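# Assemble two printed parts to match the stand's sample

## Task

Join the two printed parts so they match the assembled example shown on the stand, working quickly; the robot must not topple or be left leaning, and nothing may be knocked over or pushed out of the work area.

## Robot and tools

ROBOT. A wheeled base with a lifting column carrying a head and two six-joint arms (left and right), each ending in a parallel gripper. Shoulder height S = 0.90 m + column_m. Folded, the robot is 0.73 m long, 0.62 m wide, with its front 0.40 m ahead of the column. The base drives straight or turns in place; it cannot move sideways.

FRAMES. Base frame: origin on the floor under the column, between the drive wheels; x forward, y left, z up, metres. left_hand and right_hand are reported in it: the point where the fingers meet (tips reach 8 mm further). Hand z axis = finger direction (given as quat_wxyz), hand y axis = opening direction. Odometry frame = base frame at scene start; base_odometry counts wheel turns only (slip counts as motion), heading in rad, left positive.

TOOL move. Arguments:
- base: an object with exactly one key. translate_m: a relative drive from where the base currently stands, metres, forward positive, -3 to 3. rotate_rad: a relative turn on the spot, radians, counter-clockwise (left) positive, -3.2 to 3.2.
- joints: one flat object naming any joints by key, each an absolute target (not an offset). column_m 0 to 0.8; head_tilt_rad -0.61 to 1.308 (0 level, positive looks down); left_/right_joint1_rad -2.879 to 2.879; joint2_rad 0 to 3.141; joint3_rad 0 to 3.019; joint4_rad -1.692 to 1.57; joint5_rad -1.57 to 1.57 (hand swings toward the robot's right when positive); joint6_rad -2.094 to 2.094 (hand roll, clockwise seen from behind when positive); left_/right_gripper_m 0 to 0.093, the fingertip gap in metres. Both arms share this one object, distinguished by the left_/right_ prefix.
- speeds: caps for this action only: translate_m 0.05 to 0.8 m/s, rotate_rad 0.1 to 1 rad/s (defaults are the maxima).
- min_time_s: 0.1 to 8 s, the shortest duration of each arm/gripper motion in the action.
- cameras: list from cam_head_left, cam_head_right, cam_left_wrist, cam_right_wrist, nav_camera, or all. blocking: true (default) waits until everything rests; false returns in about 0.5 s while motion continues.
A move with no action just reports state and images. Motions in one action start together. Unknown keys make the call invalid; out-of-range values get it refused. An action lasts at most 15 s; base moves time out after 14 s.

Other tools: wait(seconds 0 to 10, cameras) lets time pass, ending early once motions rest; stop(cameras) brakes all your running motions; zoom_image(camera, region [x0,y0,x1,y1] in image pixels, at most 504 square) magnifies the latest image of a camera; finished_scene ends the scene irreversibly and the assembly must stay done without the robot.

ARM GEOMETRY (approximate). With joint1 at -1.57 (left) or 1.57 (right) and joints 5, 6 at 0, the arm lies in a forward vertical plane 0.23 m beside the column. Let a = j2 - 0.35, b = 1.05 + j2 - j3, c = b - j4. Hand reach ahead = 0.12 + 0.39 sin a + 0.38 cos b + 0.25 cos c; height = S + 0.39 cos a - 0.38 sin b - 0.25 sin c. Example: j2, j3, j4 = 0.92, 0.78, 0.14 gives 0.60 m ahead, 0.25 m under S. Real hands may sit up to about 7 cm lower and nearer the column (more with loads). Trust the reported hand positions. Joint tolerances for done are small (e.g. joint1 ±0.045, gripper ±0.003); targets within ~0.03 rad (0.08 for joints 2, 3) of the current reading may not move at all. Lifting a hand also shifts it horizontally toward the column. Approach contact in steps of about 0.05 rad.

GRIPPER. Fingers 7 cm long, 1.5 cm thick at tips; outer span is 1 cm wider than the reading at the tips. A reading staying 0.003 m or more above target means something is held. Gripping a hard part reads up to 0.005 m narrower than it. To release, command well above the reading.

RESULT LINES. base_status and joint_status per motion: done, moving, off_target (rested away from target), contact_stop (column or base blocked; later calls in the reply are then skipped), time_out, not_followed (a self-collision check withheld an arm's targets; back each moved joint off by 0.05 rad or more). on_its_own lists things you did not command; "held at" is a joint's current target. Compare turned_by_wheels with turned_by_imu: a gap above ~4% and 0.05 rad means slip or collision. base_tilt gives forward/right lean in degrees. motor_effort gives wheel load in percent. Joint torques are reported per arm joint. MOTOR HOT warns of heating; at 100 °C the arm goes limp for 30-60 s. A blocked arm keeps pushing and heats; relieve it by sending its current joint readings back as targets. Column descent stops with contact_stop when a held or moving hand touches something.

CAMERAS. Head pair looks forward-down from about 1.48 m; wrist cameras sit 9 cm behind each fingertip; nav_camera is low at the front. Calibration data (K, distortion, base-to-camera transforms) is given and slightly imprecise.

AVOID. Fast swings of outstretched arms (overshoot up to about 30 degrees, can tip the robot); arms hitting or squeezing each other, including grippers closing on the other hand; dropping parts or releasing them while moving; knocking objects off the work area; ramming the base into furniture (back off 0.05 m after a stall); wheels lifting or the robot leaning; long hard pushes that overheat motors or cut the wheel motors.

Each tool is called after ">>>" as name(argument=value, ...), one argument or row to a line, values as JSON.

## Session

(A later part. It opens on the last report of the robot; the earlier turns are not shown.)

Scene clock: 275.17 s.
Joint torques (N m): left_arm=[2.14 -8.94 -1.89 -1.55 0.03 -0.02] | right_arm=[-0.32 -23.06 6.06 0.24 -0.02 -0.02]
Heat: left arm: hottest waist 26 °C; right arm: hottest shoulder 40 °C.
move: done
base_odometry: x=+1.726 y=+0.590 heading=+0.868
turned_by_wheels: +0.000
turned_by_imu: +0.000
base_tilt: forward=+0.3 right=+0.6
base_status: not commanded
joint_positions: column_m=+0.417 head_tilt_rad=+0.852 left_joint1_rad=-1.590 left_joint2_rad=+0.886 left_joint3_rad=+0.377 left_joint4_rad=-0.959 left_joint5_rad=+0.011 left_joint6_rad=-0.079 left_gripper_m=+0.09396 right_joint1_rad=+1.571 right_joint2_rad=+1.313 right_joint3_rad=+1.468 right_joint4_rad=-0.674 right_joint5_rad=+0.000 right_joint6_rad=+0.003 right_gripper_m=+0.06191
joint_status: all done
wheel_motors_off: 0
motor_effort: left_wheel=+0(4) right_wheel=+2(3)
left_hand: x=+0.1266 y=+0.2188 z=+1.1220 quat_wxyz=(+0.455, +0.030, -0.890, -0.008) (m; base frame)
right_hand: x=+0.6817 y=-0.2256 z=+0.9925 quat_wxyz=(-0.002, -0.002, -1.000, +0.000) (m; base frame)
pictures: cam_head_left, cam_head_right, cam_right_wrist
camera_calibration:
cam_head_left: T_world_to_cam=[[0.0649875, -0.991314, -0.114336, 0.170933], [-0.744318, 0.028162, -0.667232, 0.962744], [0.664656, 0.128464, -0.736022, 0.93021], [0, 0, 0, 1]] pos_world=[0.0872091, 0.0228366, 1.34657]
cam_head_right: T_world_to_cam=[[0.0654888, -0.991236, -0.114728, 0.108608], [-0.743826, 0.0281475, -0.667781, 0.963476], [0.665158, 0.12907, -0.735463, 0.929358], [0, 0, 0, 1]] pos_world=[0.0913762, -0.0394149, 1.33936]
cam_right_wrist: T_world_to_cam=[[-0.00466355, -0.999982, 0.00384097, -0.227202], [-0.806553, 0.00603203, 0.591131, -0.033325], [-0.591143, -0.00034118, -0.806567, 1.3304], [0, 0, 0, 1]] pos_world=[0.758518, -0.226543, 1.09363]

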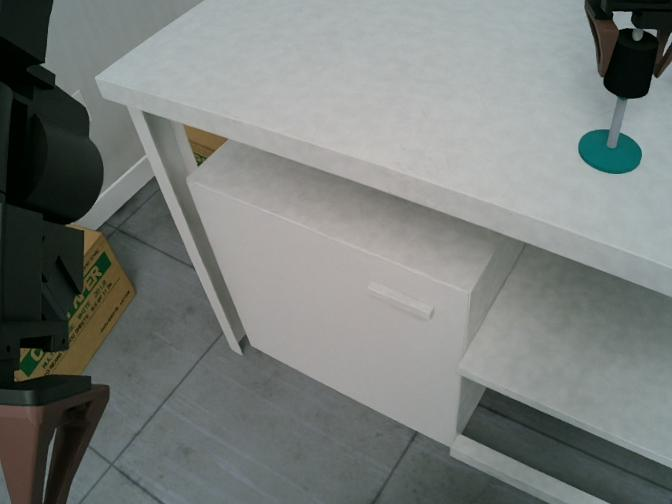

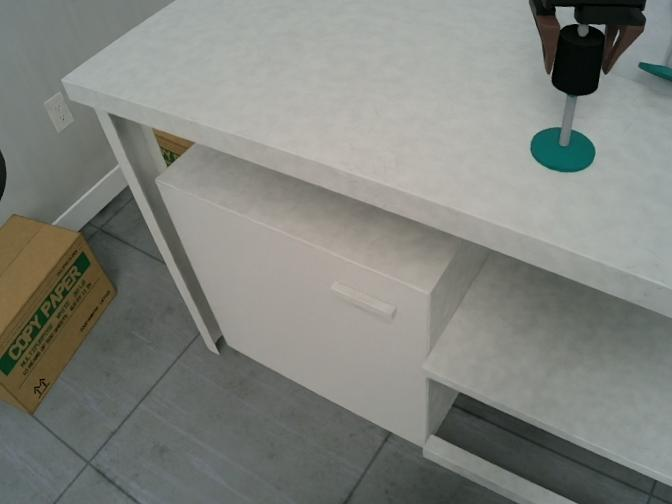

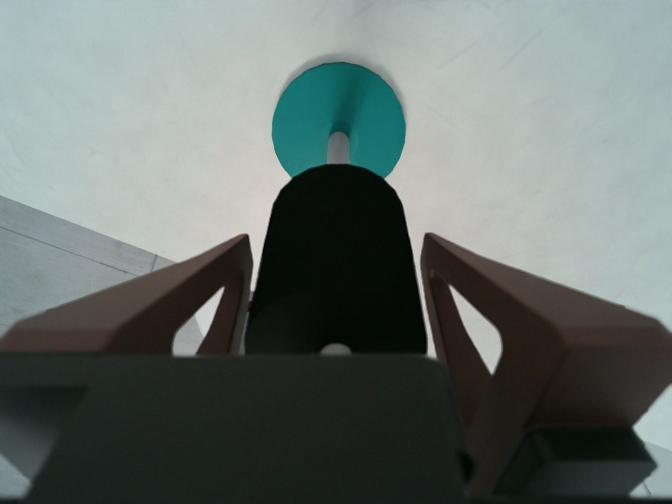

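>>> move(
  joints={"right_gripper_m": 0.08},
  min_time_s=1.5,
)

>>> move(
  joints={"column_m": 0.56, "head_tilt_rad": 0.9},
  cameras=["cam_head_left","cam_head_right","cam_right_wrist"],
)

>>> zoom_image(
  camera="cam_head_right",
  region=[470, 30, 672, 232],
)

>>> zoom_image(
  camera="cam_right_wrist",
  region=[200, 0, 480, 210],
)

Scene clock: 282.10 s.
Joint torques (N m): left_arm=[2.2 -9 -1.89 -1.55 0.02 -0.02] | right_arm=[0.32 -23.3 6.17 0.34 -0.01 0]
Heat: left arm: hottest waist 26 °C; right arm: hottest shoulder 40 °C.
move: done
base_odometry: x=+1.726 y=+0.590 heading=+0.868
turned_by_wheels: +0.000
turned_by_imu: -0.001
base_tilt: forward=+0.3 right=+0.5
base_status: not commanded
joint_positions: column_m=+0.417 head_tilt_rad=+0.852 left_joint1_rad=-1.590 left_joint2_rad=+0.886 left_joint3_rad=+0.377 left_joint4_rad=-0.959 left_joint5_rad=+0.011 left_joint6_rad=-0.079 left_gripper_m=+0.09396 right_joint1_rad=+1.571 right_joint2_rad=+1.313 right_joint3_rad=+1.468 right_joint4_rad=-0.674 right_joint5_rad=+0.000 right_joint6_rad=+0.003 right_gripper_m=+0.07989
joint_status: all done
wheel_motors_off: 0
motor_effort: left_wheel=-3(4) right_wheel=+2(3)
left_hand: x=+0.1266 y=+0.2188 z=+1.1220 quat_wxyz=(+0.455, +0.030, -0.890, -0.008) (m; base frame)
right_hand: x=+0.6817 y=-0.2256 z=+0.9925 quat_wxyz=(-0.002, -0.002, -1.000, +0.000) (m; base frame)
pictures: none

Scene clock: 284.57 s.
Joint torques (N m): left_arm=[2.14 -8.94 -1.91 -1.57 0.02 -0.02] | right_arm=[-0.32 -22.24 6.09 0.24 -0.02 0.03]
Heat: left arm: hottest waist 26 °C; right arm: hottest shoulder 40 °C.
move: done
base_odometry: x=+1.726 y=+0.590 heading=+0.868
turned_by_wheels: +0.000
turned_by_imu: -0.001
base_tilt: forward=+0.3 right=+0.5
base_status: not commanded
joint_positions: column_m=+0.560 head_tilt_rad=+0.901 left_joint1_rad=-1.590 left_joint2_rad=+0.886 left_joint3_rad=+0.377 left_joint4_rad=-0.959 left_joint5_rad=+0.011 left_joint6_rad=-0.079 left_gripper_m=+0.09396 right_joint1_rad=+1.571 right_joint2_rad=+1.313 right_joint3_rad=+1.468 right_joint4_rad=-0.674 right_joint5_rad=+0.000 right_joint6_rad=+0.003 right_gripper_m=+0.07989
joint_status: all done
wheel_motors_off: 0
motor_effort: left_wheel=-3(4) right_wheel=+2(3)
left_hand: x=+0.1266 y=+0.2188 z=+1.2650 quat_wxyz=(+0.455, +0.030, -0.890, -0.008) (m; base frame)
right_hand: x=+0.6815 y=-0.2256 z=+1.1352 quat_wxyz=(-0.002, -0.002, -1.000, +0.000) (m; base frame)
pictures: cam_head_left, cam_head_right, cam_right_wrist
camera_calibration:
cam_head_left: T_world_to_cam=[[0.0593404, -0.991314, -0.117369, 0.192254], [-0.775949, 0.0281613, -0.630167, 1.00244], [0.627998, 0.128467, -0.767538, 1.08602], [0, 0, 0, 1]] pos_world=[0.0844141, 0.0228366, 1.48783]
cam_head_right: T_world_to_cam=[[0.0598221, -0.991236, -0.117784, 0.13002], [-0.775484, 0.0281468, -0.630739, 1.00332], [0.628526, 0.129072, -0.767004, 1.08509], [0, 0, 0, 1]] pos_world=[0.0882707, -0.0394149, 1.48041]
cam_right_wrist: T_world_to_cam=[[-0.00466207, -0.999982, 0.00384264, -0.227755], [-0.80634, 0.00603195, 0.591421, -0.118339], [-0.591434, -0.000341226, -0.806354, 1.44547], [0, 0, 0, 1]] pos_world=[0.758418, -0.226543, 1.23643]

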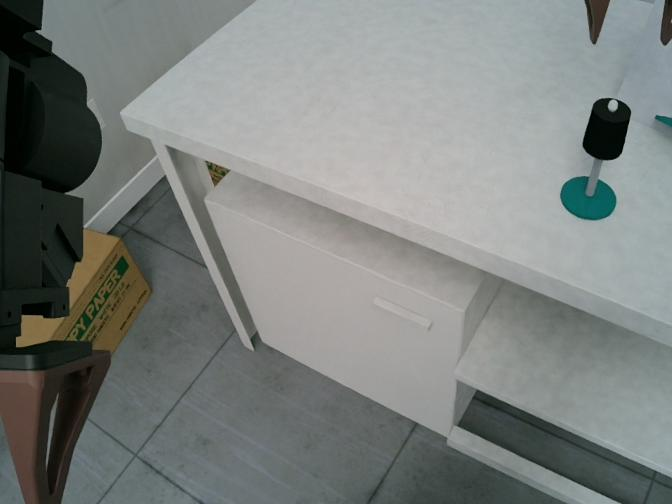

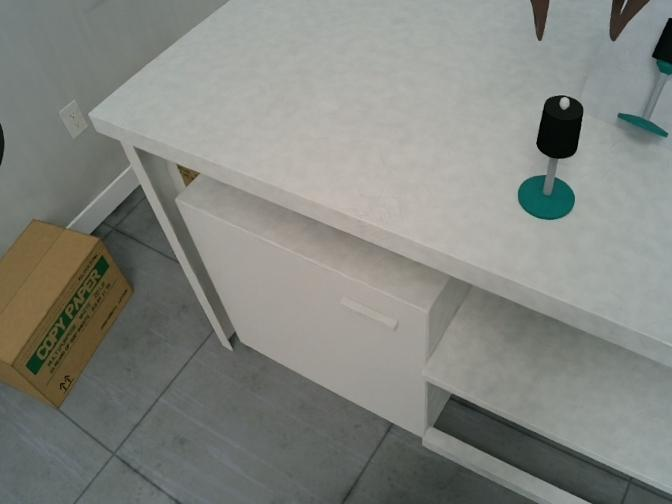

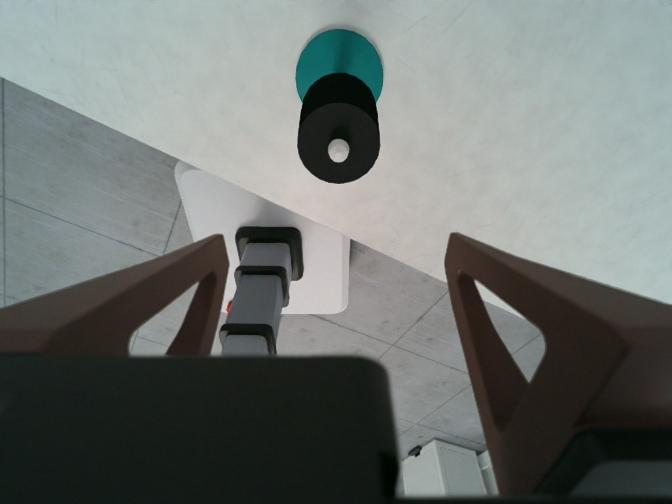

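Scaled by 2.495 from the camera's 672x504 image, which has a finer 960x720 frame.

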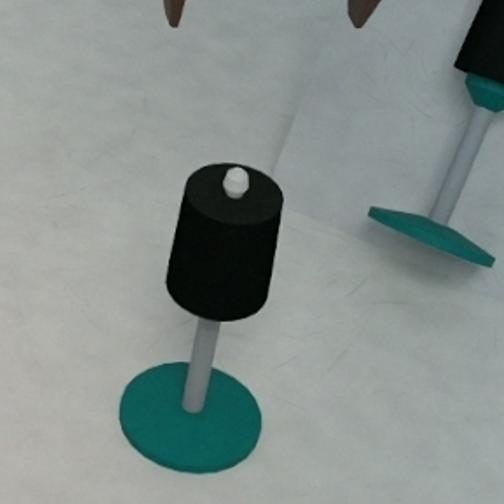

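Scaled by 1.800 from the camera's 672x504 image, which has a finer 960x720 frame.

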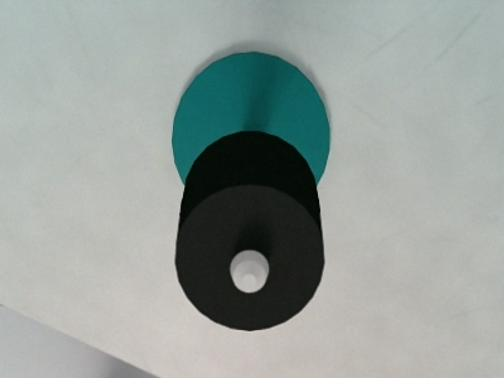

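>>> finished_scene(
)

The scene is finished: the task was done.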